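# Open the rice cooker lid fully with two robot hands

## Task

Swing the rice cooker's lid open as far as it goes, then finish with neither hand touching the lid, and with any soap bottle and the microwave still upright.

## Robot and tools

Robot: two arms on a table, left_arm (base near y = +0.361 m) and right_arm (base near y = -0.337 m), each with a five-digit-style hand: index, middle, ring and a thumb. right_arm has a right hand; left_arm has a mirrored left hand. A camera stand sits behind the arms. Loose objects may occasionally be nudged by something else.

Scene frame: origin at table-top height, midway between the nominal arm bases; +x points out over the table, +y toward the left_arm side, +z up. Camera image sides do not match the arm names. Reported poses can be a few centimetres off, more at long reach.

Hand point axes (right hand; left hand mirrored so +x points toward its thumb): +z runs along straight fingers toward the tips, +y points out of the palm face, +x goes across the palm away from the thumb. The palm face is at y = -0.062 m. Straight fingertips reach about 0.139 m beyond the knuckles (knuckles at z = -0.017 m). A rigid mast on the palm side of the wrist (x +0.05 to +0.10, z -0.16 to -0.11, out to y = +0.06; x sign flips on the left hand) can strike objects. Fingertips carry rubber caps; the rest is hard plastic.

Tool execute_actions(actions, cameras). actions is a list of actions; each action is a table of 1 to 15 rows, one row per 1/30 s step; if fewer than 15 rows are given, the final row repeats to fill the step count. Every row is one flat list of 48 numbers in [-1, 1] covering both arms, even if only one moves: left dx, dy, dz, rx, ry, rz; left hand's 16 hinge numbers; left current_limit; left speed; then the same 24 for the right arm. dx..rz are an offset of the hand point from its Hand target as it stood when the action began, along scene-frame axes, rotation about the target position. All rows of one action measure from that same start, not from the previous row; a new action starts from the updated target, so repeating an offset keeps moving. Scale: 1.0 = 0.6 m or 180 degrees; rx, ry, rz form a single rotation vector. A translation longer than 1.0 is shortened along its direction. cameras: list of names (cam_high, cam_left_wrist, cam_right_wrist), ["all"], or []; if omitted, images appear only with an empty actions list. An unknown name voids the call. An empty actions list just reports state and images.

Hand numbers, in this exact order: index_mcp, index_abd, index_pip, index_dip, middle_mcp, middle_abd, middle_pip, middle_dip, ring_mcp, ring_abd, ring_pip, ring_dip, thumb_cmc, thumb_axl, thumb_mcp, thumb_ipl. Each is an absolute goal angle scaled between the hinge's stops (not an offset). Straight values: _mcp +0.75, _abd 0.00, _pip +0.58, _dip +0.70; thumb_cmc +0.71, thumb_axl +0.68, thumb_mcp +0.23, thumb_ipl +0.17. Moving toward -1 curls fingers toward the palm, swings _abd away from the thumb, and swings the thumb round in front of the palm. A zero is a real goal, so to keep a hand unchanged resend its hand_goal, current_limit and speed. current_limit maps -1..+1 to 0..550 mA (minimum 11 mA); speed sets hinge rate as (speed+1)/2 of 8.5 rad/s. Initial values: current_limit +0.4, speed -0.6; last written values persist.

Results: per arm, end_effector_position (m) and end_effector_quat_wxyz in scene frame, Hand target (the commanded pose after clipping, base for next offsets), joint positions, velocities (may say within noise or be omitted), torques (include arm weight; joints 3 and 4 wrap at ±28 N m). Per hand: hand_goal, hand_measured, hand_current_ma, hand_state (moving, goal, blocked, overload), hand_current_limit, hand_speed.

Motion notes: commanded orientation is clipped to within 40 degrees of the measured one each step. The hand often stops short of its target, and the right arm's elbow sags under load; resend the remaining distance or aim higher. Tiny moves may not start. To stop pressing on something, command the target back past the hand point. Near the waist axis, small moves can swing the whole arm.

Grip: a finger presses only while its goal lies past the contact surface. A motor at 495 mA or more for 5 s accumulated shuts down for 10 s. Avoid long pushes toward unreachable poses and holding stretched out; hot motors (MOTOR HOT at 85 °C) fault at 100 °C and drop the arm for 30-60 s.

Tool zoom_image(camera, region): enlarges [x0, y0, x1, y1] pixels (max 504x504) of the latest image from cam_high, cam_left_wrist or cam_right_wrist.

Tool finished_scene(scene): ends the current scene with its number (integer 1-3); irreversible. Call it only when the lid is fully open and the hands are clear of it.

Avoid: dropping things, slamming the lid, striking the microwave, cooker or table hard, tipping the soap bottle or microwave, pushing anything out of the workspace, letting the two hands collide or squeeze each other, and arm stops. Joint ranges (rad): waist ±2.880, shoulder 0 to 3.142, elbow 0 to 3.019, wrist pitch -1.693 to 1.571, wrist yaw ±1.571, wrist roll ±2.094.

Each tool is called as name(argument=value, ...), one argument or row to a line, values as JSON.

## Session

execute_actions(
  actions=[],
)

Scene clock: 0.00 s.
left_arm: end_effector_position=(+0.1050, -0.1184, +0.3360) hand_goal=(+0.754, +0.000, +0.576, +0.696, +0.754, +0.000, +0.576, +0.696, +0.754, +0.000, +0.576, +0.696, +0.714, +0.678, +0.226, +0.168) hand_measured=(+0.754, +0.000, +0.576, +0.696, +0.754, +0.000, +0.576, +0.696, +0.754, +0.000, +0.576, +0.696, +0.714, +0.678, +0.226, +0.168) hand_current_ma=(+0, +0, +0, +0, +0, +0, +0, +0, +0, +0, +0, +0, +0, +0, +0, +0) hand_state=(goal, goal, goal, goal, goal, goal, goal, goal, goal, goal, goal, goal, goal, goal, goal, goal) hand_current_limit=0.40 hand_speed=-0.60 end_effector_quat_wxyz=(+0.092, +0.706, -0.648, +0.270) | right_arm: end_effector_position=(+0.3970, -0.5224, +0.3648) hand_goal=(+0.754, +0.000, +0.576, +0.696, +0.754, +0.000, +0.576, +0.696, +0.754, +0.000, +0.576, +0.696, +0.714, +0.678, +0.226, +0.168) hand_measured=(+0.754, +0.000, +0.576, +0.696, +0.754, +0.000, +0.576, +0.696, +0.754, +0.000, +0.576, +0.696, +0.714, +0.678, +0.226, +0.168) hand_current_ma=(+0, +0, +0, +0, +0, +0, +0, +0, +0, +0, +0, +0, +0, +0, +0, +0) hand_state=(goal, goal, goal, goal, goal, goal, goal, goal, goal, goal, goal, goal, goal, goal, goal, goal) hand_current_limit=0.40 hand_speed=-0.60 end_effector_quat_wxyz=(+0.396, +0.211, +0.884, +0.134)
Joint positions: left_arm=[-1.214 1.248 1.304 -1.053 -0.08 1.86] | right_arm=[-0.879 1.119 0.988 -0.862 -0.681 -1.777]
Joint velocities: within noise
Joint torques (N m): no reading
Heat: left arm: hottest wrist roll 33 °C; right arm: hottest shoulder 31 °C.
Hand target: left_arm +0.1066, -0.1248, +0.3479; +0.101, +0.705, -0.643, +0.281 | right_arm +0.4007, -0.5264, +0.3802; +0.410, +0.205, +0.880, +0.127

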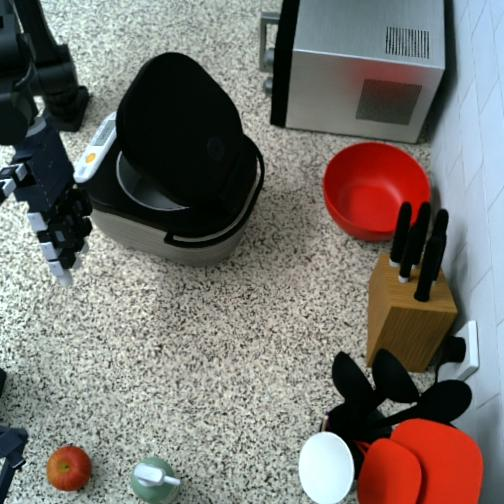

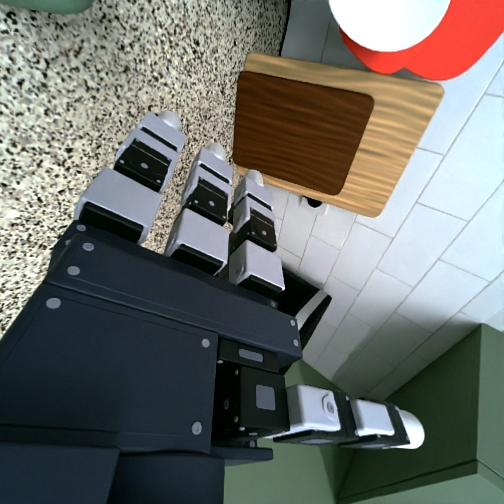

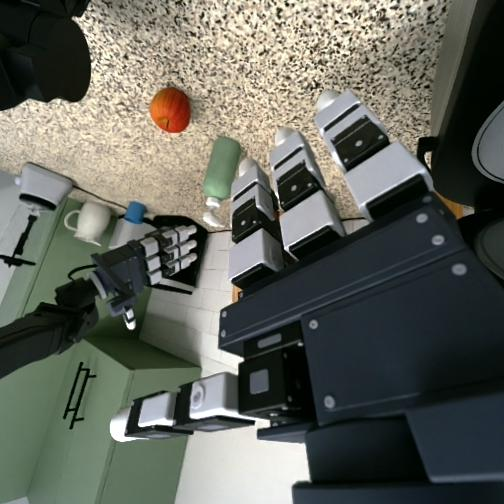

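zoom_image(
  camera="cam_high",
  region=[0, 0, 300, 300],
)

zoom_image(
  camera="cam_right_wrist",
  region=[0, 0, 504, 504],
)

Scaled by 1.680 from the camera's 504x504 image, which has a finer 720x720 frame.

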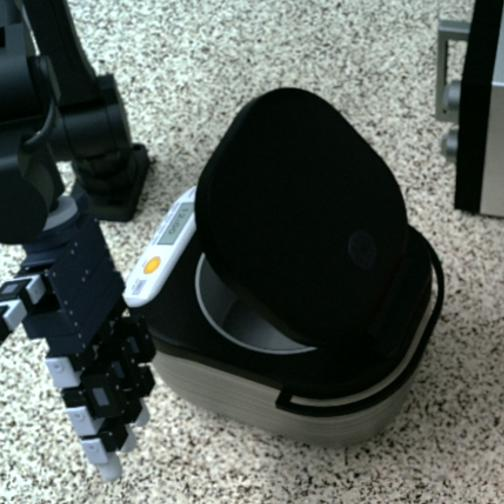

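Scaled by 1.000.

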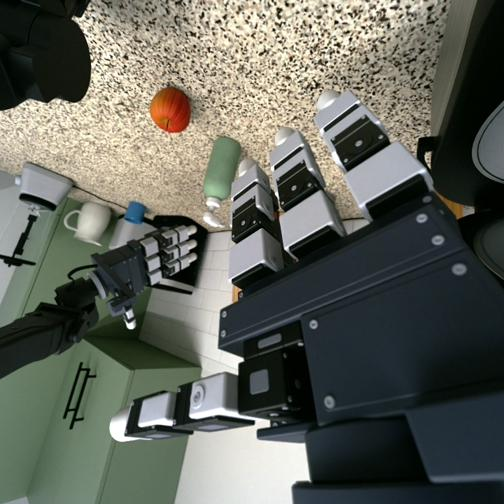

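zoom_image(
  camera="cam_high",
  region=[60, 60, 180, 240],
)

zoom_image(
  camera="cam_right_wrist",
  region=[0, 100, 260, 360],
)

Scaled by 2.800 from the camera's 504x504 image, which has a finer 720x720 frame.

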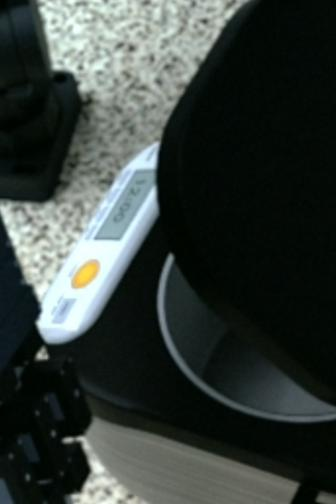

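Scaled by 1.938 from the camera's 504x504 image, which has a finer 720x720 frame.

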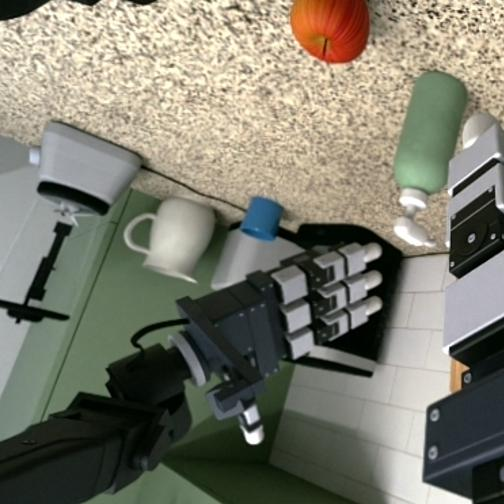

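execute_actions(
  actions=[
    [[0,0,0.1,0,0,0,0.75,0,0.58,0.7,0.75,0,0.58,0.7,0.75,0,0.58,0.7,0.71,0.68,0.23,0.17,0.4,-0.6,0,0,0,0,0,0,0.75,0,0.58,0.7,0.75,0,0.58,0.7,0.75,0,0.58,0.7,0.71,0.68,0.23,0.17,0.4,-0.6]],
    [[0,0,0.1,0,0,0,0.75,0,0.58,0.7,0.75,0,0.58,0.7,0.75,0,0.58,0.7,0.71,0.68,0.23,0.17,0.4,-0.6,0,0,0,0,0,0,0.75,0,0.58,0.7,0.75,0,0.58,0.7,0.75,0,0.58,0.7,0.71,0.68,0.23,0.17,0.4,-0.6]],
  ],
  cameras=["all"],
)

Scene clock: 101.83 s.
left_arm: end_effector_position=(+0.1053, -0.1194, +0.4505) hand_goal=(+0.750, +0.000, +0.580, +0.700, +0.750, +0.000, +0.580, +0.700, +0.750, +0.000, +0.580, +0.700, +0.710, +0.680, +0.230, +0.170) hand_measured=(+0.748, +0.000, +0.576, +0.698, +0.748, +0.000, +0.576, +0.698, +0.748, +0.000, +0.576, +0.696, +0.710, +0.678, +0.224, +0.168) hand_current_ma=(-1, +0, -3, -2, -1, +0, -3, -2, -1, +0, -3, -3, +0, -2, -8, -3) hand_state=(goal, goal, goal, goal, goal, goal, goal, goal, goal, goal, goal, goal, goal, goal, goal, goal) hand_current_limit=0.40 hand_speed=-0.60 end_effector_quat_wxyz=(+0.094, +0.706, -0.647, +0.274) | right_arm: end_effector_position=(+0.3970, -0.5224, +0.3648) hand_goal=(+0.750, +0.000, +0.580, +0.700, +0.750, +0.000, +0.580, +0.700, +0.750, +0.000, +0.580, +0.700, +0.710, +0.680, +0.230, +0.170) hand_measured=(+0.754, +0.000, +0.578, +0.698, +0.754, +0.000, +0.578, +0.698, +0.754, +0.000, +0.578, +0.698, +0.716, +0.678, +0.226, +0.168) hand_current_ma=(+24, +0, -8, -12, +24, +0, -9, -11, +25, +0, -9, -11, +28, -13, -29, -15) hand_state=(goal, goal, goal, goal, goal, goal, goal, goal, goal, goal, goal, goal, goal, goal, goal, goal) hand_current_limit=0.40 hand_speed=-0.60 end_effector_quat_wxyz=(+0.396, +0.211, +0.884, +0.134)
Joint positions: left_arm=[-1.214 1.306 1.659 -1.342 -0.08 1.86] | right_arm=[-0.879 1.119 0.988 -0.862 -0.681 -1.777]
Joint torques (N m): left_arm=[-0.62 -10.93 12.15 0.61 -0.07 -0.26] | right_arm=[0.15 -7.94 12.14 1.44 -0.64 0.04]
Heat: left arm: hottest elbow 34 °C; right arm: hottest elbow 39 °C.
Hand target: left_arm +0.1066, -0.1248, +0.4678; +0.101, +0.705, -0.643, +0.281 | right_arm +0.4007, -0.5264, +0.3802; +0.410, +0.205, +0.880, +0.127
Off the commanded pose: left_arm 0.018 m, 1 deg | right_arm 0.016 m, 2 deg.

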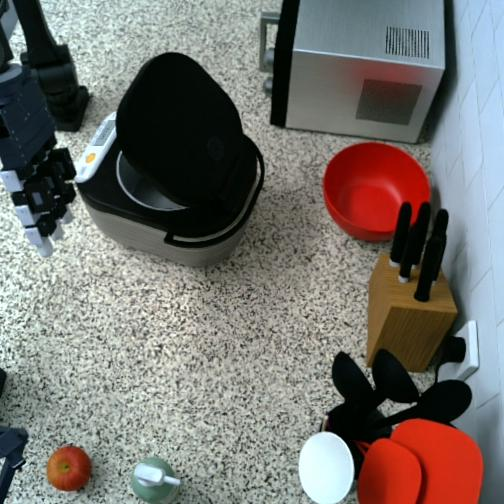

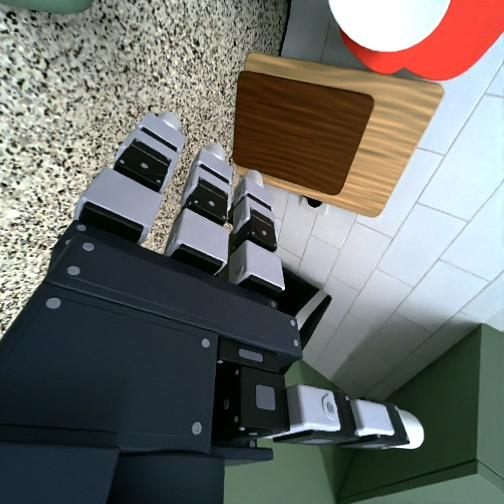

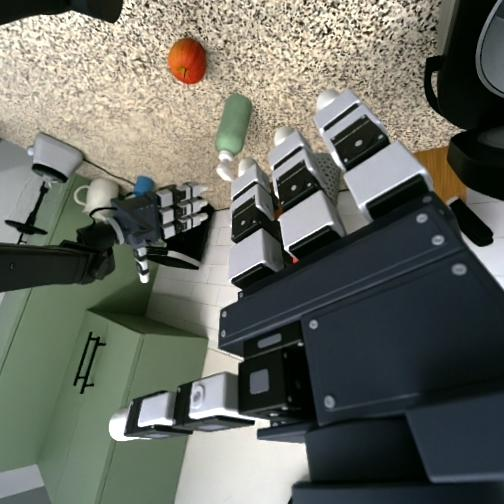

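execute_actions(
  actions=[
    [[0,-0.09,0,0,0,0,0.75,0,0.58,0.7,0.75,0,0.58,0.7,0.75,0,0.58,0.7,0.71,0.68,0.23,0.17,0.4,-0.6,0,0,0,0,0,0,0.75,0,0.58,0.7,0.75,0,0.58,0.7,0.75,0,0.58,0.7,0.71,0.68,0.23,0.17,0.4,-0.6]],
    [[0,-0.09,0,0,0,0,0.75,0,0.58,0.7,0.75,0,0.58,0.7,0.75,0,0.58,0.7,0.71,0.68,0.23,0.17,0.4,-0.6,0,0,0,0,0,0,0.75,0,0.58,0.7,0.75,0,0.58,0.7,0.75,0,0.58,0.7,0.71,0.68,0.23,0.17,0.4,-0.6]],
  ],
  cameras=["cam_high"],
)

execute_actions(
  actions=[
    [[0.09,0,0,0,0,0,0.75,0,0.58,0.7,0.75,0,0.58,0.7,0.75,0,0.58,0.7,0.71,0.68,0.23,0.17,0.4,-0.6,0,0,0,0,0,0,0.75,0,0.58,0.7,0.75,0,0.58,0.7,0.75,0,0.58,0.7,0.71,0.68,0.23,0.17,0.4,-0.6]],
    [[0.09,0,0,0,0,0,0.75,0,0.58,0.7,0.75,0,0.58,0.7,0.75,0,0.58,0.7,0.71,0.68,0.23,0.17,0.4,-0.6,0,0,0,0,0,0,0.75,0,0.58,0.7,0.75,0,0.58,0.7,0.75,0,0.58,0.7,0.71,0.68,0.23,0.17,0.4,-0.6]],
  ],
  cameras=["cam_high","cam_right_wrist"],
)

Scene clock: 121.57 s.
left_arm: end_effector_position=(+0.1059, -0.2251, +0.4520) hand_goal=(+0.750, +0.000, +0.580, +0.700, +0.750, +0.000, +0.580, +0.700, +0.750, +0.000, +0.580, +0.700, +0.710, +0.680, +0.230, +0.170) hand_measured=(+0.748, +0.000, +0.576, +0.698, +0.748, +0.000, +0.576, +0.698, +0.748, +0.000, +0.576, +0.698, +0.710, +0.678, +0.224, +0.168) hand_current_ma=(-2, +0, -3, -2, -2, +0, -3, -2, -2, +0, -3, -3, +0, -2, -8, -3) hand_state=(goal, goal, goal, goal, goal, goal, goal, goal, goal, goal, goal, goal, goal, goal, goal, goal) hand_current_limit=0.40 hand_speed=-0.60 end_effector_quat_wxyz=(+0.096, +0.700, -0.653, +0.273) | right_arm: end_effector_position=(+0.3970, -0.5224, +0.3648) hand_goal=(+0.750, +0.000, +0.580, +0.700, +0.750, +0.000, +0.580, +0.700, +0.750, +0.000, +0.580, +0.700, +0.710, +0.680, +0.230, +0.170) hand_measured=(+0.754, +0.000, +0.578, +0.698, +0.754, +0.000, +0.578, +0.698, +0.754, +0.000, +0.578, +0.698, +0.716, +0.678, +0.226, +0.168) hand_current_ma=(+24, +0, -8, -12, +24, +0, -9, -11, +25, +0, -9, -11, +28, -13, -29, -15) hand_state=(goal, goal, goal, goal, goal, goal, goal, goal, goal, goal, goal, goal, goal, goal, goal, goal) hand_current_limit=0.40 hand_speed=-0.60 end_effector_quat_wxyz=(+0.396, +0.211, +0.884, +0.134)
Joint positions: left_arm=[-1.284 1.58 1.954 -1.366 -0.111 1.817] | right_arm=[-0.879 1.119 0.988 -0.862 -0.681 -1.777]
Joint torques (N m): left_arm=[-1.03 -15.79 12.22 0.61 -0.26 -0.47] | right_arm=[0.09 -8 12.14 1.44 -0.64 0.04]
Heat: left arm: hottest elbow 36 °C; right arm: hottest elbow 39 °C.
Hand target: left_arm +0.1065, -0.2329, +0.4678; +0.101, +0.705, -0.644, +0.281 | right_arm +0.4007, -0.5264, +0.3802; +0.410, +0.205, +0.880, +0.127
Off the commanded pose: left_arm 0.018 m, 2 deg | right_arm 0.016 m, 2 deg.
Images, in order (width x height): cam_high 504x504.

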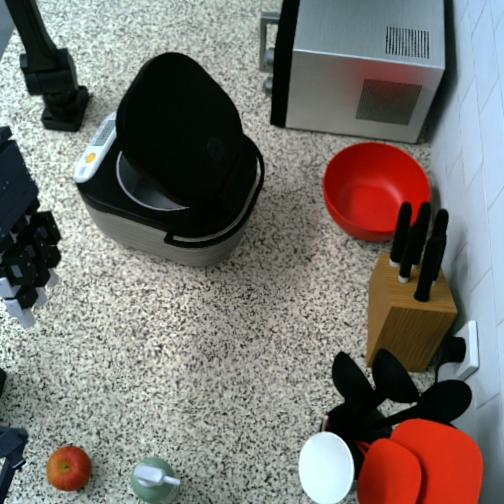

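Scene clock: 123.23 s.
left_arm: end_effector_position=(+0.2171, -0.2256, +0.4580) hand_goal=(+0.750, +0.000, +0.580, +0.700, +0.750, +0.000, +0.580, +0.700, +0.750, +0.000, +0.580, +0.700, +0.710, +0.680, +0.230, +0.170) hand_measured=(+0.746, +0.000, +0.578, +0.698, +0.746, +0.000, +0.578, +0.698, +0.746, +0.000, +0.578, +0.698, +0.708, +0.678, +0.224, +0.168) hand_current_ma=(-3, +0, -2, -2, -4, +0, -2, -2, -3, +0, -2, -2, -1, -2, -8, -3) hand_state=(goal, goal, goal, goal, goal, goal, goal, goal, goal, goal, goal, goal, goal, goal, goal, goal) hand_current_limit=0.40 hand_speed=-0.60 end_effector_quat_wxyz=(+0.097, +0.715, -0.635, +0.277) | right_arm: end_effector_position=(+0.3970, -0.5224, +0.3648) hand_goal=(+0.750, +0.000, +0.580, +0.700, +0.750, +0.000, +0.580, +0.700, +0.750, +0.000, +0.580, +0.700, +0.710, +0.680, +0.230, +0.170) hand_measured=(+0.754, +0.000, +0.578, +0.698, +0.754, +0.000, +0.578, +0.698, +0.754, +0.000, +0.578, +0.698, +0.716, +0.678, +0.226, +0.168) hand_current_ma=(+24, +0, -8, -12, +24, +0, -9, -11, +25, +0, -9, -11, +28, -13, -29, -15) hand_state=(goal, goal, goal, goal, goal, goal, goal, goal, goal, goal, goal, goal, goal, goal, goal, goal) hand_current_limit=0.40 hand_speed=-0.60 end_effector_quat_wxyz=(+0.396, +0.211, +0.884, +0.134)
Joint positions: left_arm=[-1.086 1.692 2.105 -1.389 -0.016 1.938] | right_arm=[-0.879 1.119 0.988 -0.862 -0.681 -1.777]
Joint torques (N m): left_arm=[-1.2 -17.08 12.18 0.62 0.13 -0.05] | right_arm=[0.15 -7.94 12.14 1.44 -0.64 0.04]
Heat: left arm: hottest elbow 36 °C; right arm: hottest elbow 39 °C.
Hand target: left_arm +0.2146, -0.2329, +0.4677; +0.101, +0.705, -0.644, +0.281 | right_arm +0.4007, -0.5264, +0.3802; +0.410, +0.205, +0.880, +0.127
Off the commanded pose: left_arm 0.013 m, 2 deg | right_arm 0.016 m, 2 deg.
Images, in order (width x height): cam_high 504x504, cam_right_wrist 504x504.

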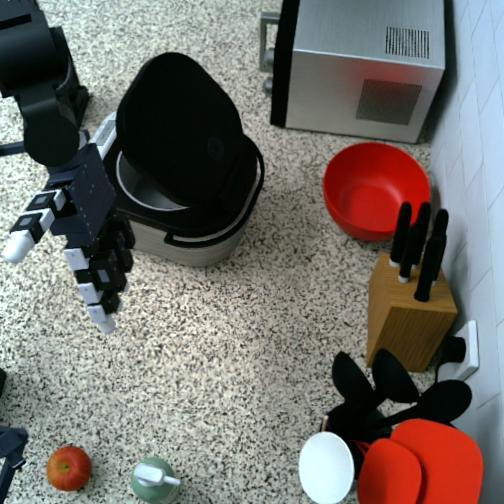

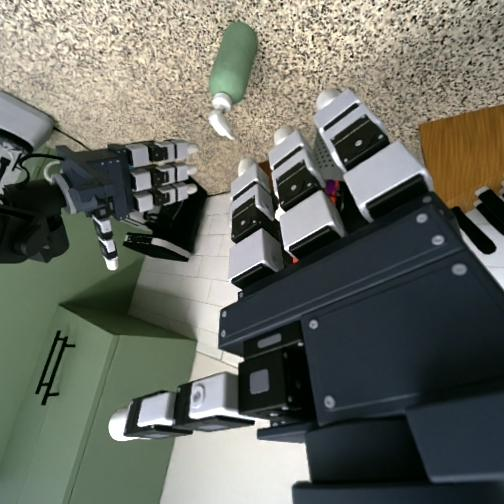

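execute_actions(
  actions=[
    [[-0.11,0,0.02,0,0,0,0.75,0,0.58,0.7,0.75,0,0.58,0.7,0.75,0,0.58,0.7,0.71,0.68,0.23,0.17,0.4,-0.6,0,0,0,0,0,0,0.75,0,0.58,0.7,0.75,0,0.58,0.7,0.75,0,0.58,0.7,0.71,0.68,0.23,0.17,0.4,-0.6]],
    [[-0.11,0.08,0.02,0,0,0,0.75,0,0.58,0.7,0.75,0,0.58,0.7,0.75,0,0.58,0.7,0.71,0.68,0.23,0.17,0.4,-0.6,0,0,0,0,0,0,0.75,0,0.58,0.7,0.75,0,0.58,0.7,0.75,0,0.58,0.7,0.71,0.68,0.23,0.17,0.4,-0.6]],
    [[0,0.12,0,0,0,0,0.75,0,0.58,0.7,0.75,0,0.58,0.7,0.75,0,0.58,0.7,0.71,0.68,0.23,0.17,0.4,-0.6,0,0,0,0,0,0,0.75,0,0.58,0.7,0.75,0,0.58,0.7,0.75,0,0.58,0.7,0.71,0.68,0.23,0.17,0.4,-0.6]],
    [[0,0.12,0,0,0,0,0.75,0,0.58,0.7,0.75,0,0.58,0.7,0.75,0,0.58,0.7,0.71,0.68,0.23,0.17,0.4,-0.6,0,0,0,0,0,0,0.75,0,0.58,0.7,0.75,0,0.58,0.7,0.75,0,0.58,0.7,0.71,0.68,0.23,0.17,0.4,-0.6]],
    [[0,0.08,0,0,0,0,0.75,0,0.58,0.7,0.75,0,0.58,0.7,0.75,0,0.58,0.7,0.71,0.68,0.23,0.17,0.4,-0.6,0,0,0,0,0,0,0.75,0,0.58,0.7,0.75,0,0.58,0.7,0.75,0,0.58,0.7,0.71,0.68,0.23,0.17,0.4,-0.6]],
  ],
  cameras=["cam_high","cam_right_wrist"],
)

Scene clock: 183.33 s.
left_arm: end_effector_position=(+0.0832, +0.0016, +0.4992) hand_goal=(+0.750, +0.000, +0.580, +0.700, +0.750, +0.000, +0.580, +0.700, +0.750, +0.000, +0.580, +0.700, +0.710, +0.680, +0.230, +0.170) hand_measured=(+0.746, +0.000, +0.578, +0.698, +0.746, +0.000, +0.578, +0.698, +0.746, +0.000, +0.578, +0.698, +0.708, +0.678, +0.224, +0.168) hand_current_ma=(-3, +0, -2, -2, -4, +0, -2, -2, -4, +0, -2, -2, -1, -2, -8, -3) hand_state=(goal, goal, goal, goal, goal, goal, goal, goal, goal, goal, goal, goal, goal, goal, goal, goal) hand_current_limit=0.40 hand_speed=-0.60 end_effector_quat_wxyz=(+0.105, +0.705, -0.637, +0.292) | right_arm: end_effector_position=(+0.3970, -0.5224, +0.3648) hand_goal=(+0.750, +0.000, +0.580, +0.700, +0.750, +0.000, +0.580, +0.700, +0.750, +0.000, +0.580, +0.700, +0.710, +0.680, +0.230, +0.170) hand_measured=(+0.754, +0.000, +0.578, +0.698, +0.754, +0.000, +0.578, +0.698, +0.754, +0.000, +0.578, +0.698, +0.716, +0.678, +0.226, +0.168) hand_current_ma=(+24, +0, -8, -12, +24, +0, -9, -11, +25, +0, -9, -11, +28, -13, -29, -15) hand_state=(goal, goal, goal, goal, goal, goal, goal, goal, goal, goal, goal, goal, goal, goal, goal, goal) hand_current_limit=0.40 hand_speed=-0.60 end_effector_quat_wxyz=(+0.396, +0.211, +0.884, +0.134)
Joint positions: left_arm=[-1.134 1.038 1.579 -1.48 -0.034 1.913] | right_arm=[-0.879 1.119 0.988 -0.862 -0.681 -1.777]
Joint torques (N m): left_arm=[0.09 -6.77 6.94 0.69 0.13 -0.05] | right_arm=[0.09 -7.94 12.16 1.46 -0.64 0.05]
Heat: left arm: hottest elbow 38 °C; right arm: hottest elbow 40 °C.
Hand target: left_arm +0.0827, +0.0071, +0.4918; +0.101, +0.705, -0.643, +0.281 | right_arm +0.4007, -0.5264, +0.3802; +0.410, +0.205, +0.880, +0.127
Off the commanded pose: left_arm 0.009 m, 2 deg | right_arm 0.016 m, 2 deg.
Images, in order (width x height): cam_high 504x504, cam_right_wrist 504x504.

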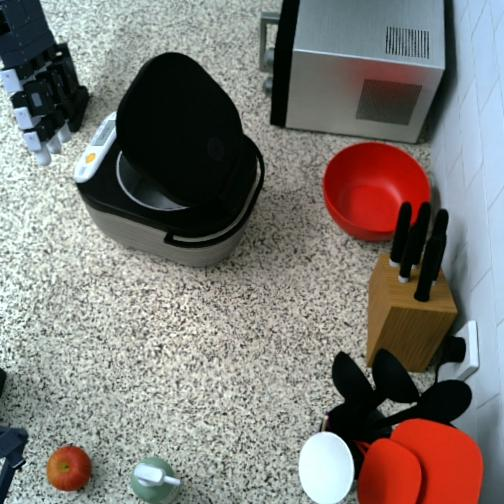

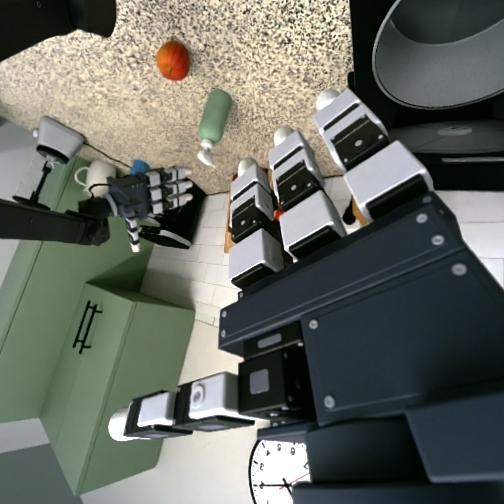

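execute_actions(
  actions=[
    [[0,0.09,0,0,0,0,0.75,0,0.58,0.7,0.75,0,0.58,0.7,0.75,0,0.58,0.7,0.71,0.68,0.23,0.17,0.4,-0.6,0,0,0,0,0,0,0.75,0,0.58,0.7,0.75,0,0.58,0.7,0.75,0,0.58,0.7,0.71,0.68,0.23,0.17,0.4,-0.6]],
    [[0,0.09,0,0,0,0,0.75,0,0.58,0.7,0.75,0,0.58,0.7,0.75,0,0.58,0.7,0.71,0.68,0.23,0.17,0.4,-0.6,0,0,0,0,0,0,0.75,0,0.58,0.7,0.75,0,0.58,0.7,0.75,0,0.58,0.7,0.71,0.68,0.23,0.17,0.4,-0.6]],
    [[0.07,0,0,0,0,0,0.75,0,0.58,0.7,0.75,0,0.58,0.7,0.75,0,0.58,0.7,0.71,0.68,0.23,0.17,0.4,-0.6,0,0,0,0,0,0,0.75,0,0.58,0.7,0.75,0,0.58,0.7,0.75,0,0.58,0.7,0.71,0.68,0.23,0.17,0.4,-0.6]],
  ],
  cameras=["cam_high","cam_right_wrist"],
)

Scene clock: 194.33 s.
left_arm: end_effector_position=(+0.1209, +0.1150, +0.4913) hand_goal=(+0.750, +0.000, +0.580, +0.700, +0.750, +0.000, +0.580, +0.700, +0.750, +0.000, +0.580, +0.700, +0.710, +0.680, +0.230, +0.170) hand_measured=(+0.746, +0.000, +0.578, +0.698, +0.746, +0.000, +0.578, +0.698, +0.746, +0.000, +0.578, +0.698, +0.708, +0.678, +0.224, +0.168) hand_current_ma=(-3, +0, -2, -2, -4, +0, -2, -2, -4, +0, -2, -2, -1, -2, -8, -3) hand_state=(goal, goal, goal, goal, goal, goal, goal, goal, goal, goal, goal, goal, goal, goal, goal, goal) hand_current_limit=0.40 hand_speed=-0.60 end_effector_quat_wxyz=(+0.064, +0.763, -0.575, +0.290) | right_arm: end_effector_position=(+0.3970, -0.5224, +0.3648) hand_goal=(+0.750, +0.000, +0.580, +0.700, +0.750, +0.000, +0.580, +0.700, +0.750, +0.000, +0.580, +0.700, +0.710, +0.680, +0.230, +0.170) hand_measured=(+0.754, +0.000, +0.578, +0.698, +0.754, +0.000, +0.578, +0.698, +0.754, +0.000, +0.578, +0.698, +0.716, +0.678, +0.226, +0.168) hand_current_ma=(+24, +0, -8, -12, +24, +0, -9, -11, +25, +0, -9, -11, +28, -13, -29, -15) hand_state=(goal, goal, goal, goal, goal, goal, goal, goal, goal, goal, goal, goal, goal, goal, goal, goal) hand_current_limit=0.40 hand_speed=-0.60 end_effector_quat_wxyz=(+0.396, +0.211, +0.884, +0.134)
Joint positions: left_arm=[-0.782 0.853 1.483 -1.599 0.044 2.062] | right_arm=[-0.879 1.119 0.988 -0.862 -0.681 -1.777]
Joint torques (N m): left_arm=[0.15 -2.08 7.83 1.31 0.17 -0.05] | right_arm=[0.15 -8 12.14 1.47 -0.64 0.05]
Heat: left arm: hottest elbow 36 °C; right arm: hottest elbow 40 °C.
Hand target: left_arm +0.1245, +0.1152, +0.4919; +0.101, +0.705, -0.643, +0.281 | right_arm +0.4007, -0.5264, +0.3802; +0.410, +0.205, +0.880, +0.127
Off the commanded pose: left_arm 0.004 m, 11 deg | right_arm 0.016 m, 2 deg.
joint sent to its limit (left arm) — joint 6 (wrist roll), upper limit. The joint targets are off in orientation, not in position.
Images, in order (width x height): cam_high 504x504, cam_right_wrist 504x504.

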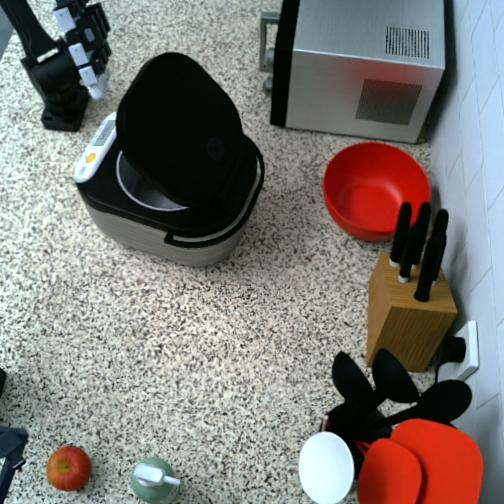

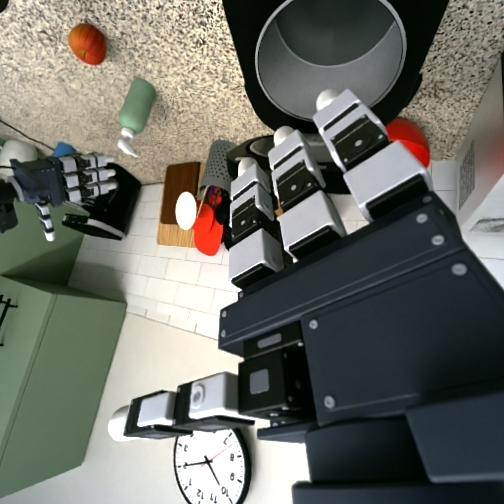

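execute_actions(
  actions=[
    [[0.06,-0.01,0,0,0,0,0.75,0,0.58,0.7,0.75,0,0.58,0.7,0.75,0,0.58,0.7,0.71,0.68,0.23,0.17,0.4,-0.6,0,0,0,0,0,0,0.75,0,0.58,0.7,0.75,0,0.58,0.7,0.75,0,0.58,0.7,0.71,0.68,0.23,0.17,0.4,-0.6]],
    [[0.06,-0.01,0,0,0,0,0.75,0,0.58,0.7,0.75,0,0.58,0.7,0.75,0,0.58,0.7,0.71,0.68,0.23,0.17,0.4,-0.6,0,0,0,0,0,0,0.75,0,0.58,0.7,0.75,0,0.58,0.7,0.75,0,0.58,0.7,0.71,0.68,0.23,0.17,0.4,-0.6]],
  ],
  cameras=["cam_high","cam_right_wrist"],
)

Scene clock: 203.33 s.
left_arm: end_effector_position=(+0.1726, +0.1104, +0.4704) hand_goal=(+0.750, +0.000, +0.580, +0.700, +0.750, +0.000, +0.580, +0.700, +0.750, +0.000, +0.580, +0.700, +0.710, +0.680, +0.230, +0.170) hand_measured=(+0.682, -0.026, +0.540, +0.682, +0.744, -0.002, +0.578, +0.698, +0.746, +0.000, +0.578, +0.698, +0.708, +0.678, +0.224, +0.168) hand_current_ma=(-203, -40, -90, -30, -8, -1, -2, -2, -3, +0, -2, -2, -1, -2, -8, -3) hand_state=(blocked, blocked, blocked, goal, goal, goal, goal, goal, goal, goal, goal, goal, goal, goal, goal, goal) hand_current_limit=0.40 hand_speed=-0.60 end_effector_quat_wxyz=(+0.050, +0.803, -0.538, +0.251) | right_arm: end_effector_position=(+0.3970, -0.5224, +0.3648) hand_goal=(+0.750, +0.000, +0.580, +0.700, +0.750, +0.000, +0.580, +0.700, +0.750, +0.000, +0.580, +0.700, +0.710, +0.680, +0.230, +0.170) hand_measured=(+0.754, +0.000, +0.578, +0.698, +0.754, +0.000, +0.578, +0.698, +0.754, +0.000, +0.578, +0.698, +0.716, +0.678, +0.226, +0.168) hand_current_ma=(+24, +0, -8, -12, +24, +0, -9, -11, +25, +0, -9, -11, +28, -13, -29, -15) hand_state=(goal, goal, goal, goal, goal, goal, goal, goal, goal, goal, goal, goal, goal, goal, goal, goal) hand_current_limit=0.40 hand_speed=-0.60 end_effector_quat_wxyz=(+0.396, +0.211, +0.884, +0.134)
Joint positions: left_arm=[-0.656 0.946 1.485 -1.596 0.062 2.075] | right_arm=[-0.879 1.119 0.988 -0.862 -0.681 -1.777]
Joint torques (N m): left_arm=[1.03 -2.84 11.32 3.15 -0.19 -0.17] | right_arm=[0.15 -8 12.15 1.46 -0.63 0.04]
Heat: left arm: hottest elbow 36 °C; right arm: hottest elbow 40 °C.
Hand target: left_arm +0.1966, +0.1032, +0.4919; +0.101, +0.705, -0.644, +0.281 | right_arm +0.4007, -0.5264, +0.3802; +0.410, +0.205, +0.880, +0.127
Off the commanded pose: left_arm 0.033 m, 18 deg | right_arm 0.016 m, 2 deg.
joint sent to its limit (left arm) — joint 6 (wrist roll), upper limit. The joint targets are off in position and orientation.
Images, in order (width x height): cam_high 504x504, cam_right_wrist 504x504.

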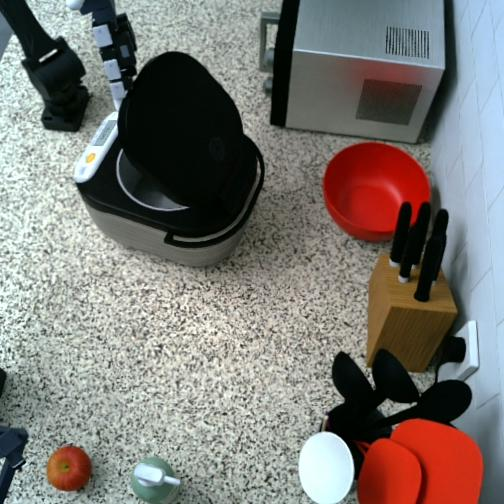

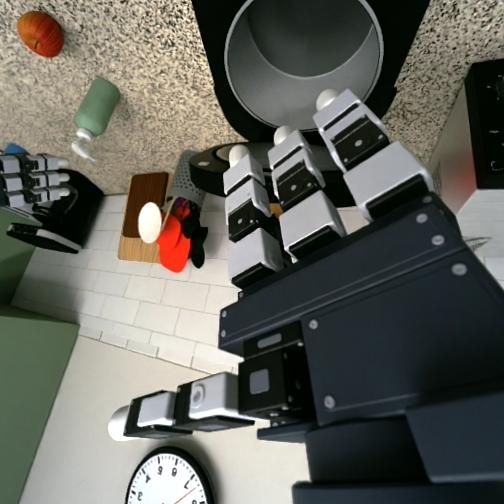

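execute_actions(
  actions=[
    [[-0.06,0,-0.05,0,0,0,0.75,0,0.58,0.7,0.75,0,0.58,0.7,0.75,0,0.58,0.7,0.71,0.68,0.23,0.17,0.8,-0.6,0,0,0,0,0,0,0.75,0,0.58,0.7,0.75,0,0.58,0.7,0.75,0,0.58,0.7,0.71,0.68,0.23,0.17,0.4,-0.6]],
    [[0,0,-0.06,0,0,0,0.75,0,0.58,0.7,0.75,0,0.58,0.7,0.75,0,0.58,0.7,0.71,0.68,0.23,0.17,0.8,-0.6,0,0,0,0,0,0,0.75,0,0.58,0.7,0.75,0,0.58,0.7,0.75,0,0.58,0.7,0.71,0.68,0.23,0.17,0.4,-0.6]],
    [[0.05,0,0,0,0,0,0.75,0,0.58,0.7,0.75,0,0.58,0.7,0.75,0,0.58,0.7,0.71,0.68,0.23,0.17,0.8,-0.6,0,0,0,0,0,0,0.75,0,0.58,0.7,0.75,0,0.58,0.7,0.75,0,0.58,0.7,0.71,0.68,0.23,0.17,0.4,-0.6]],
    [[0.05,0,0,0,0,0,0.75,0,0.58,0.7,0.75,0,0.58,0.7,0.75,0,0.58,0.7,0.71,0.68,0.23,0.17,0.8,-0.6,0,0,0,0,0,0,0.75,0,0.58,0.7,0.75,0,0.58,0.7,0.75,0,0.58,0.7,0.71,0.68,0.23,0.17,0.4,-0.6]],
  ],
  cameras=["cam_high","cam_right_wrist"],
)

Scene clock: 223.50 s.
left_arm: end_effector_position=(+0.1862, +0.1089, +0.4312) hand_goal=(+0.750, +0.000, +0.580, +0.700, +0.750, +0.000, +0.580, +0.700, +0.750, +0.000, +0.580, +0.700, +0.710, +0.680, +0.230, +0.170) hand_measured=(+0.714, -0.014, +0.568, +0.696, +0.744, -0.002, +0.578, +0.698, +0.746, +0.000, +0.578, +0.698, +0.708, +0.678, +0.224, +0.168) hand_current_ma=(-81, -16, -15, -3, -6, -1, -2, -2, -4, +0, -2, -2, -1, -2, -8, -3) hand_state=(blocked, goal, goal, goal, goal, goal, goal, goal, goal, goal, goal, goal, goal, goal, goal, goal) hand_current_limit=0.80 hand_speed=-0.60 end_effector_quat_wxyz=(+0.064, +0.800, -0.520, +0.293) | right_arm: end_effector_position=(+0.3970, -0.5224, +0.3648) hand_goal=(+0.750, +0.000, +0.580, +0.700, +0.750, +0.000, +0.580, +0.700, +0.750, +0.000, +0.580, +0.700, +0.710, +0.680, +0.230, +0.170) hand_measured=(+0.754, +0.000, +0.578, +0.698, +0.754, +0.000, +0.578, +0.698, +0.754, +0.000, +0.578, +0.698, +0.716, +0.678, +0.226, +0.168) hand_current_ma=(+24, +0, -8, -12, +24, +0, -9, -11, +25, +0, -9, -11, +28, -13, -29, -15) hand_state=(goal, goal, goal, goal, goal, goal, goal, goal, goal, goal, goal, goal, goal, goal, goal, goal) hand_current_limit=0.40 hand_speed=-0.60 end_effector_quat_wxyz=(+0.396, +0.211, +0.884, +0.134)
Joint positions: left_arm=[-0.611 0.862 1.292 -1.4 0.101 2.078] | right_arm=[-0.879 1.119 0.988 -0.862 -0.681 -1.777]
Joint torques (N m): left_arm=[2.14 1.2 9.07 2.89 -0.64 -0.2] | right_arm=[0.09 -7.94 12.15 1.44 -0.64 0.04]
Heat: left arm: hottest elbow 36 °C; right arm: hottest elbow 40 °C.
Hand target: left_arm +0.2206, +0.1032, +0.4259; +0.101, +0.705, -0.643, +0.281 | right_arm +0.4007, -0.5264, +0.3802; +0.410, +0.205, +0.880, +0.127
Off the commanded pose: left_arm 0.035 m, 18 deg | right_arm 0.016 m, 2 deg.
joint sent to its limit (left arm) — joint 6 (wrist roll), upper limit. The joint targets are off in position and orientation.
Images, in order (width x height): cam_high 504x504, cam_right_wrist 504x504.

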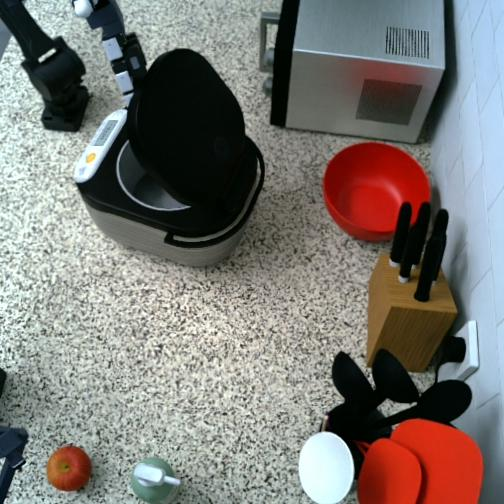

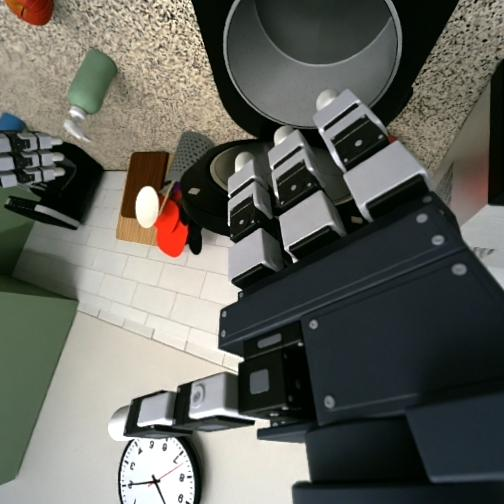

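execute_actions(
  actions=[
    [[0.06,-0.01,0.015,0,0,0,0.75,0,0.58,0.7,0.75,0,0.58,0.7,0.75,0,0.58,0.7,0.71,0.68,0.23,0.17,0.8,-0.6,0,0,0,0,0,0,0.75,0,0.58,0.7,0.75,0,0.58,0.7,0.75,0,0.58,0.7,0.71,0.68,0.23,0.17,0.4,-0.6]],
    [[0.06,-0.01,0.015,0,0,0,0.75,0,0.58,0.7,0.75,0,0.58,0.7,0.75,0,0.58,0.7,0.71,0.68,0.23,0.17,0.8,-0.6,0,0,0,0,0,0,0.75,0,0.58,0.7,0.75,0,0.58,0.7,0.75,0,0.58,0.7,0.71,0.68,0.23,0.17,0.4,-0.6]],
    [[0.06,-0.01,0.015,0,0,0,0.75,0,0.58,0.7,0.75,0,0.58,0.7,0.75,0,0.58,0.7,0.71,0.68,0.23,0.17,0.8,-0.6,0,0,0,0,0,0,0.75,0,0.58,0.7,0.75,0,0.58,0.7,0.75,0,0.58,0.7,0.71,0.68,0.23,0.17,0.4,-0.6]],
  ],
  cameras=["cam_high","cam_right_wrist"],
)

Scene clock: 231.30 s.
left_arm: end_effector_position=(+0.3039, +0.0882, +0.4268) hand_goal=(+0.750, +0.000, +0.580, +0.700, +0.750, +0.000, +0.580, +0.700, +0.750, +0.000, +0.580, +0.700, +0.710, +0.680, +0.230, +0.170) hand_measured=(+0.714, -0.020, +0.568, +0.696, +0.746, -0.002, +0.578, +0.698, +0.746, +0.000, +0.578, +0.698, +0.708, +0.678, +0.224, +0.168) hand_current_ma=(-86, -28, -19, -3, -5, -1, -2, -2, -3, +0, -2, -2, -1, -2, -8, -3) hand_state=(blocked, goal, goal, goal, goal, goal, goal, goal, goal, goal, goal, goal, goal, goal, goal, goal) hand_current_limit=0.80 hand_speed=-0.60 end_effector_quat_wxyz=(+0.079, +0.839, -0.464, +0.273) | right_arm: end_effector_position=(+0.3970, -0.5224, +0.3648) hand_goal=(+0.750, +0.000, +0.580, +0.700, +0.750, +0.000, +0.580, +0.700, +0.750, +0.000, +0.580, +0.700, +0.710, +0.680, +0.230, +0.170) hand_measured=(+0.754, +0.000, +0.578, +0.698, +0.754, +0.000, +0.578, +0.698, +0.754, +0.000, +0.578, +0.698, +0.716, +0.678, +0.226, +0.168) hand_current_ma=(+24, +0, -8, -12, +24, +0, -9, -11, +25, +0, -9, -11, +28, -13, -29, -15) hand_state=(goal, goal, goal, goal, goal, goal, goal, goal, goal, goal, goal, goal, goal, goal, goal, goal) hand_current_limit=0.40 hand_speed=-0.60 end_effector_quat_wxyz=(+0.396, +0.211, +0.884, +0.134)
Joint positions: left_arm=[-0.448 1.123 1.427 -1.325 0.18 2.078] | right_arm=[-0.879 1.119 0.988 -0.862 -0.681 -1.777]
Joint torques (N m): left_arm=[0.73 -6.83 13.19 2.43 0.11 -0.2] | right_arm=[0.09 -7.94 12.15 1.44 -0.63 0.04]
Heat: left arm: hottest elbow 36 °C; right arm: hottest elbow 40 °C.
Hand target: left_arm +0.3286, +0.0851, +0.4527; +0.101, +0.705, -0.644, +0.281 | right_arm +0.4007, -0.5264, +0.3802; +0.410, +0.205, +0.880, +0.127
Off the commanded pose: left_arm 0.036 m, 26 deg | right_arm 0.016 m, 2 deg.
joint sent to its limit (left arm) — joint 6 (wrist roll), upper limit. The joint targets are off in position and orientation.
Images, in order (width x height): cam_high 504x504, cam_right_wrist 504x504.

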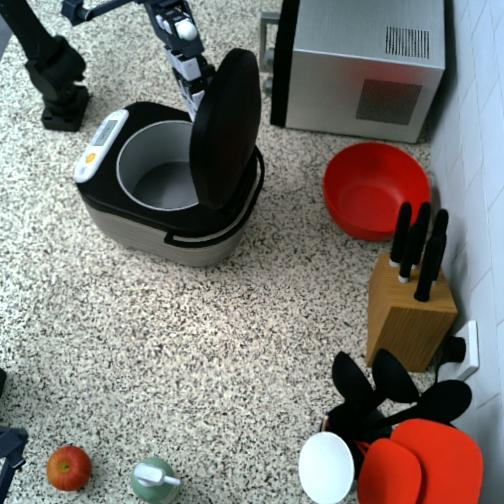

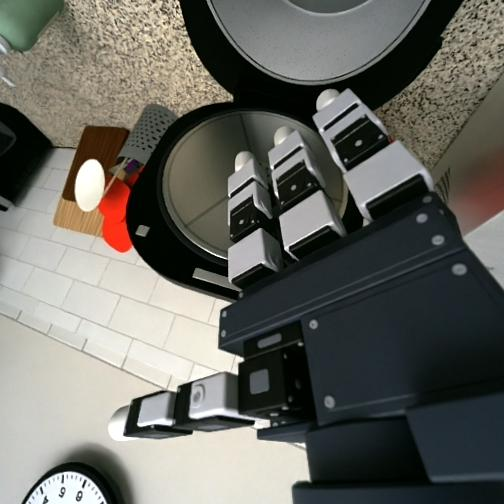

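execute_actions(
  actions=[
    [[0.05,-0.015,0.01,0,0,0,0.75,0,0.58,0.7,0.75,0,0.58,0.7,0.75,0,0.58,0.7,0.71,0.68,0.23,0.17,0.8,-0.6,0,0,0,0,0,0,0.75,0,0.58,0.7,0.75,0,0.58,0.7,0.75,0,0.58,0.7,0.71,0.68,0.23,0.17,0.4,-0.6]],
    [[0.05,-0.015,0.01,0,0,0,0.75,0,0.58,0.7,0.75,0,0.58,0.7,0.75,0,0.58,0.7,0.71,0.68,0.23,0.17,0.8,-0.6,0,0,0,0,0,0,0.75,0,0.58,0.7,0.75,0,0.58,0.7,0.75,0,0.58,0.7,0.71,0.68,0.23,0.17,0.4,-0.6]],
  ],
  cameras=["cam_high"],
)

Scene clock: 237.20 s.
left_arm: end_effector_position=(+0.3576, +0.0758, +0.4377) hand_goal=(+0.750, +0.000, +0.580, +0.700, +0.750, +0.000, +0.580, +0.700, +0.750, +0.000, +0.580, +0.700, +0.710, +0.680, +0.230, +0.170) hand_measured=(+0.668, -0.114, +0.528, +0.674, +0.746, -0.002, +0.578, +0.698, +0.746, +0.000, +0.578, +0.698, +0.708, +0.678, +0.224, +0.168) hand_current_ma=(-255, -311, -123, -51, -5, -1, -2, -2, -3, +0, -2, -2, -1, -2, -8, -3) hand_state=(blocked, blocked, blocked, blocked, goal, goal, goal, goal, goal, goal, goal, goal, goal, goal, goal, goal) hand_current_limit=0.80 hand_speed=-0.60 end_effector_quat_wxyz=(+0.087, +0.845, -0.451, +0.272) | right_arm: end_effector_position=(+0.3970, -0.5224, +0.3648) hand_goal=(+0.750, +0.000, +0.580, +0.700, +0.750, +0.000, +0.580, +0.700, +0.750, +0.000, +0.580, +0.700, +0.710, +0.680, +0.230, +0.170) hand_measured=(+0.754, +0.000, +0.578, +0.698, +0.754, +0.000, +0.578, +0.698, +0.754, +0.000, +0.578, +0.698, +0.716, +0.678, +0.226, +0.168) hand_current_ma=(+24, +0, -8, -12, +24, +0, -9, -11, +25, +0, -9, -11, +28, -13, -29, -15) hand_state=(goal, goal, goal, goal, goal, goal, goal, goal, goal, goal, goal, goal, goal, goal, goal, goal) hand_current_limit=0.40 hand_speed=-0.60 end_effector_quat_wxyz=(+0.396, +0.211, +0.884, +0.134)
Joint positions: left_arm=[-0.411 1.26 1.559 -1.325 0.206 2.078] | right_arm=[-0.879 1.119 0.988 -0.862 -0.681 -1.777]
Joint torques (N m): left_arm=[0.38 -8 14 3.02 0.34 -0.19] | right_arm=[0.15 -7.88 12.14 1.44 -0.63 0.04]
Heat: left arm: hottest elbow 36 °C; right arm: hottest elbow 40 °C.
Hand target: left_arm +0.3886, +0.0672, +0.4647; +0.101, +0.705, -0.643, +0.281 | right_arm +0.4007, -0.5264, +0.3802; +0.410, +0.205, +0.880, +0.127
Off the commanded pose: left_arm 0.042 m, 27 deg | right_arm 0.016 m, 2 deg.
joint sent to its limit (left arm) — joint 6 (wrist roll), upper limit. The joint targets are off in position and orientation.
Images, in order (width x height): cam_high 504x504.

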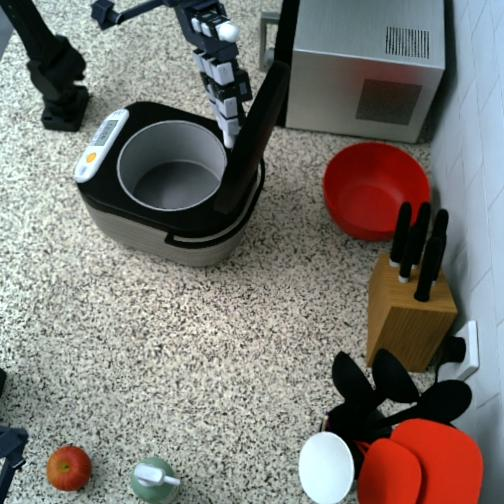

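execute_actions(
  actions=[
    [[0.05,-0.015,0,0,0,0,0.75,0,0.58,0.7,0.75,0,0.58,0.7,0.75,0,0.58,0.7,0.71,0.68,0.23,0.17,0.8,-0.6,0,0,0,0,0,0,0.75,0,0.58,0.7,0.75,0,0.58,0.7,0.75,0,0.58,0.7,0.71,0.68,0.23,0.17,0.4,-0.6]],
  ],
  cameras=["cam_high","cam_right_wrist"],
)

Scene clock: 241.87 s.
left_arm: end_effector_position=(+0.3857, +0.0675, +0.4368) hand_goal=(+0.750, +0.000, +0.580, +0.700, +0.750, +0.000, +0.580, +0.700, +0.750, +0.000, +0.580, +0.700, +0.710, +0.680, +0.230, +0.170) hand_measured=(+0.658, -0.130, +0.526, +0.672, +0.746, -0.002, +0.578, +0.698, +0.746, +0.000, +0.578, +0.698, +0.708, +0.678, +0.224, +0.168) hand_current_ma=(-306, -374, -137, -55, -5, -1, -2, -2, -3, +0, -2, -2, -1, -2, -8, -3) hand_state=(blocked, blocked, blocked, blocked, goal, goal, goal, goal, goal, goal, goal, goal, goal, goal, goal, goal) hand_current_limit=0.80 hand_speed=-0.60 end_effector_quat_wxyz=(+0.092, +0.848, -0.447, +0.267) | right_arm: end_effector_position=(+0.3970, -0.5224, +0.3648) hand_goal=(+0.750, +0.000, +0.580, +0.700, +0.750, +0.000, +0.580, +0.700, +0.750, +0.000, +0.580, +0.700, +0.710, +0.680, +0.230, +0.170) hand_measured=(+0.754, +0.000, +0.578, +0.698, +0.754, +0.000, +0.578, +0.698, +0.754, +0.000, +0.578, +0.698, +0.716, +0.678, +0.226, +0.168) hand_current_ma=(+24, +0, -8, -12, +24, +0, -9, -11, +25, +0, -9, -11, +28, -13, -29, -15) hand_state=(goal, goal, goal, goal, goal, goal, goal, goal, goal, goal, goal, goal, goal, goal, goal, goal) hand_current_limit=0.40 hand_speed=-0.60 end_effector_quat_wxyz=(+0.396, +0.211, +0.884, +0.134)
Joint positions: left_arm=[-0.398 1.337 1.625 -1.325 0.22 2.078] | right_arm=[-0.879 1.119 0.988 -0.862 -0.681 -1.777]
Joint torques (N m): left_arm=[0.32 -9.7 14.08 3.37 0.37 -0.2] | right_arm=[0.09 -7.94 12.14 1.44 -0.63 0.04]
Heat: left arm: hottest elbow 37 °C; right arm: hottest elbow 40 °C.
Hand target: left_arm +0.4186, +0.0582, +0.4648; +0.101, +0.705, -0.643, +0.281 | right_arm +0.4007, -0.5264, +0.3802; +0.410, +0.205, +0.880, +0.127
Off the commanded pose: left_arm 0.044 m, 28 deg | right_arm 0.016 m, 2 deg.
joint sent to its limit (left arm) — joint 6 (wrist roll), upper limit. The joint targets are off in position and orientation.
Images, in order (width x height): cam_high 504x504, cam_right_wrist 504x504.

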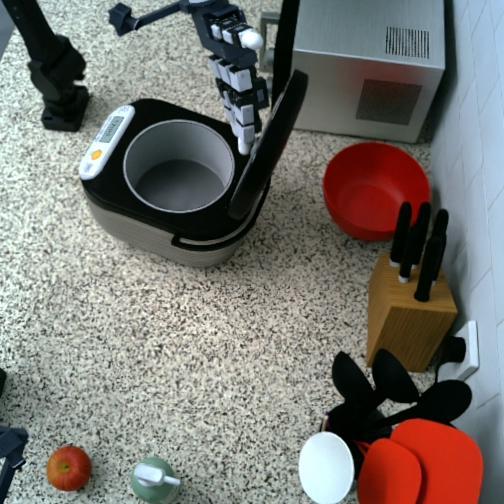

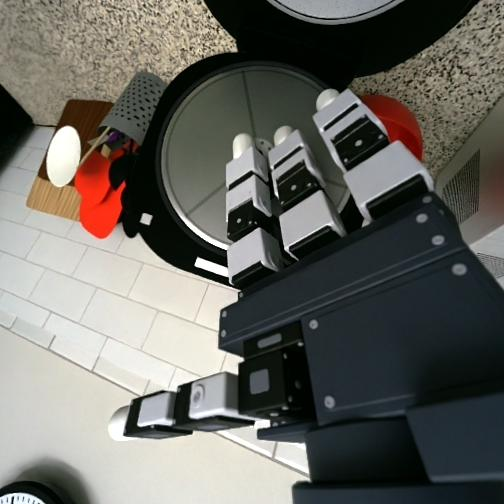

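execute_actions(
  actions=[
    [[-0.08,0,0,0,0,0,0.75,0,0.58,0.7,0.75,0,0.58,0.7,0.75,0,0.58,0.7,0.71,0.68,0.23,0.17,0.8,-0.6,0,0,0,0,0,0,0.75,0,0.58,0.7,0.75,0,0.58,0.7,0.75,0,0.58,0.7,0.71,0.68,0.23,0.17,0.4,-0.6]],
    [[-0.1,0,0,0,0,0,0.75,0,0.58,0.7,0.75,0,0.58,0.7,0.75,0,0.58,0.7,0.71,0.68,0.23,0.17,0.8,-0.6,0,0,0,0,0,0,0.75,0,0.58,0.7,0.75,0,0.58,0.7,0.75,0,0.58,0.7,0.71,0.68,0.23,0.17,0.4,-0.6]],
  ],
  cameras=["cam_high","cam_right_wrist"],
)

Scene clock: 248.33 s.
left_arm: end_effector_position=(+0.3132, +0.0585, +0.4673) hand_goal=(+0.750, +0.000, +0.580, +0.700, +0.750, +0.000, +0.580, +0.700, +0.750, +0.000, +0.580, +0.700, +0.710, +0.680, +0.230, +0.170) hand_measured=(+0.744, -0.008, +0.576, +0.696, +0.746, -0.008, +0.576, +0.698, +0.748, +0.000, +0.578, +0.698, +0.708, +0.678, +0.224, +0.168) hand_current_ma=(-9, -8, -4, -3, -5, -8, -3, -2, -3, +0, -2, -2, -1, -2, -8, -3) hand_state=(goal, goal, goal, goal, goal, goal, goal, goal, goal, goal, goal, goal, goal, goal, goal, goal) hand_current_limit=0.80 hand_speed=-0.60 end_effector_quat_wxyz=(+0.093, +0.815, -0.484, +0.305) | right_arm: end_effector_position=(+0.3970, -0.5224, +0.3648) hand_goal=(+0.750, +0.000, +0.580, +0.700, +0.750, +0.000, +0.580, +0.700, +0.750, +0.000, +0.580, +0.700, +0.710, +0.680, +0.230, +0.170) hand_measured=(+0.754, +0.000, +0.578, +0.698, +0.754, +0.000, +0.578, +0.698, +0.754, +0.000, +0.578, +0.698, +0.716, +0.678, +0.226, +0.168) hand_current_ma=(+24, +0, -8, -12, +24, +0, -9, -11, +25, +0, -9, -11, +28, -13, -29, -15) hand_state=(goal, goal, goal, goal, goal, goal, goal, goal, goal, goal, goal, goal, goal, goal, goal, goal) hand_current_limit=0.40 hand_speed=-0.60 end_effector_quat_wxyz=(+0.396, +0.211, +0.884, +0.134)
Joint positions: left_arm=[-0.497 1.185 1.56 -1.323 0.197 2.078] | right_arm=[-0.879 1.119 0.988 -0.862 -0.681 -1.777]
Joint torques (N m): left_arm=[-1.32 -10.58 7.38 1.52 0.04 -0.2] | right_arm=[0.09 -7.94 12.14 1.44 -0.64 0.04]
Heat: left arm: hottest elbow 37 °C; right arm: hottest elbow 40 °C.
Hand target: left_arm +0.3106, +0.0583, +0.4649; +0.101, +0.705, -0.643, +0.281 | right_arm +0.4007, -0.5264, +0.3802; +0.410, +0.205, +0.880, +0.127
Off the commanded pose: left_arm 0.004 m, 22 deg | right_arm 0.016 m, 2 deg.
joint sent to its limit (left arm) — joint 6 (wrist roll), upper limit. The joint targets are off in orientation, not in position.
Images, in order (width x height): cam_high 504x504, cam_right_wrist 504x504.

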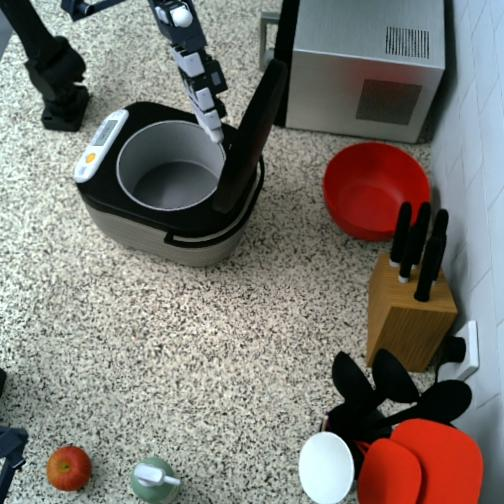

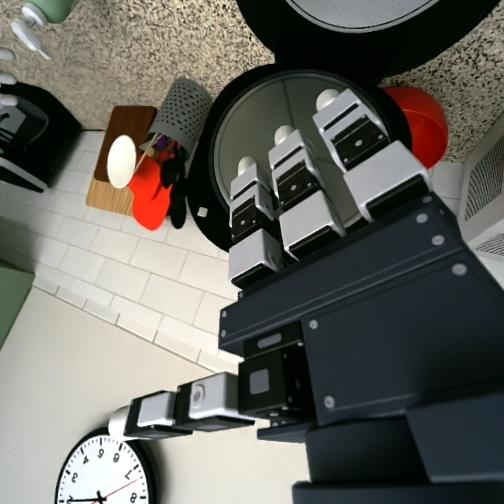

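execute_actions(
  actions=[
    [[-0.09,0,0.02,0,0,0,0.75,0,0.58,0.7,0.75,0,0.58,0.7,0.75,0,0.58,0.7,0.71,0.68,0.23,0.17,0.4,-0.6,0,0,0,0,0,0,0.75,0,0.58,0.7,0.75,0,0.58,0.7,0.75,0,0.58,0.7,0.71,0.68,0.23,0.17,0.4,-0.6]],
  ],
  cameras=["cam_high"],
)

zoom_image(
  camera="cam_high",
  region=[50, 0, 300, 250],
)

Scene clock: 252.73 s.
left_arm: end_effector_position=(+0.2598, +0.0577, +0.4812) hand_goal=(+0.750, +0.000, +0.580, +0.700, +0.750, +0.000, +0.580, +0.700, +0.750, +0.000, +0.580, +0.700, +0.710, +0.680, +0.230, +0.170) hand_measured=(+0.746, -0.008, +0.576, +0.698, +0.746, -0.008, +0.578, +0.698, +0.748, +0.000, +0.578, +0.698, +0.708, +0.678, +0.224, +0.168) hand_current_ma=(-4, -7, -3, -2, -3, -7, -2, -2, -2, +0, -2, -2, -1, -2, -8, -3) hand_state=(goal, goal, goal, goal, goal, goal, goal, goal, goal, goal, goal, goal, goal, goal, goal, goal) hand_current_limit=0.40 hand_speed=-0.60 end_effector_quat_wxyz=(+0.090, +0.794, -0.514, +0.311) | right_arm: end_effector_position=(+0.3970, -0.5224, +0.3648) hand_goal=(+0.750, +0.000, +0.580, +0.700, +0.750, +0.000, +0.580, +0.700, +0.750, +0.000, +0.580, +0.700, +0.710, +0.680, +0.230, +0.170) hand_measured=(+0.754, +0.000, +0.578, +0.698, +0.754, +0.000, +0.578, +0.698, +0.754, +0.000, +0.578, +0.698, +0.716, +0.678, +0.226, +0.168) hand_current_ma=(+24, +0, -8, -12, +24, +0, -9, -11, +25, +0, -9, -11, +28, -13, -29, -15) hand_state=(goal, goal, goal, goal, goal, goal, goal, goal, goal, goal, goal, goal, goal, goal, goal, goal) hand_current_limit=0.40 hand_speed=-0.60 end_effector_quat_wxyz=(+0.396, +0.211, +0.884, +0.134)
Joint positions: left_arm=[-0.582 1.099 1.539 -1.368 0.164 2.078] | right_arm=[-0.879 1.119 0.988 -0.862 -0.681 -1.777]
Joint velocities: left_arm=[within noise] | right_arm=[0.005 -0.015 -0.007 -0.017 -0.037 -0.154]
Joint torques (N m): left_arm=[-0.79 -7.88 7.98 0.68 0 -0.2] | right_arm=[0.09 -8 12.15 1.47 -0.64 0.04]
Heat: left arm: hottest elbow 37 °C; right arm: hottest elbow 41 °C.
Hand target: left_arm +0.2566, +0.0581, +0.4768; +0.101, +0.705, -0.644, +0.281 | right_arm +0.4007, -0.5264, +0.3802; +0.410, +0.205, +0.880, +0.127
Off the commanded pose: left_arm 0.005 m, 18 deg | right_arm 0.016 m, 2 deg.
joint sent to its limit (left arm) — joint 6 (wrist roll), upper limit. The joint targets are off in orientation, not in position.
Images, in order (width x height): cam_high 504x504.

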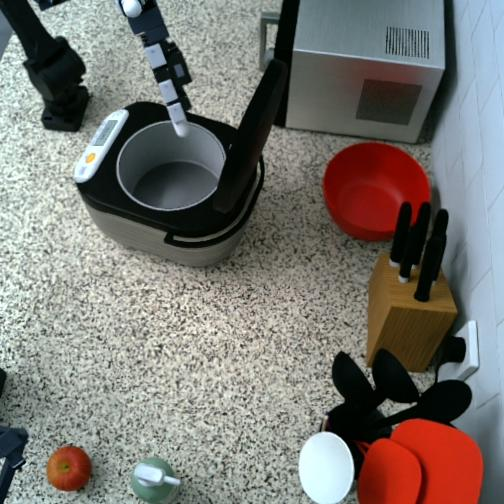

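Scaled by 2.016 from the camera's 504x504 image, which has a finer 720x720 frame.

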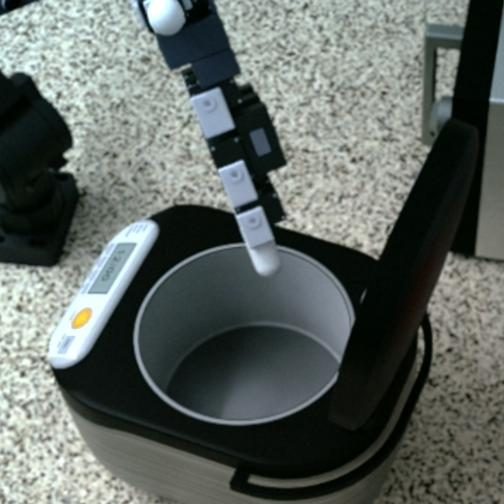

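finished_scene(
  scene=1,
)

The scene is finished: the task was done.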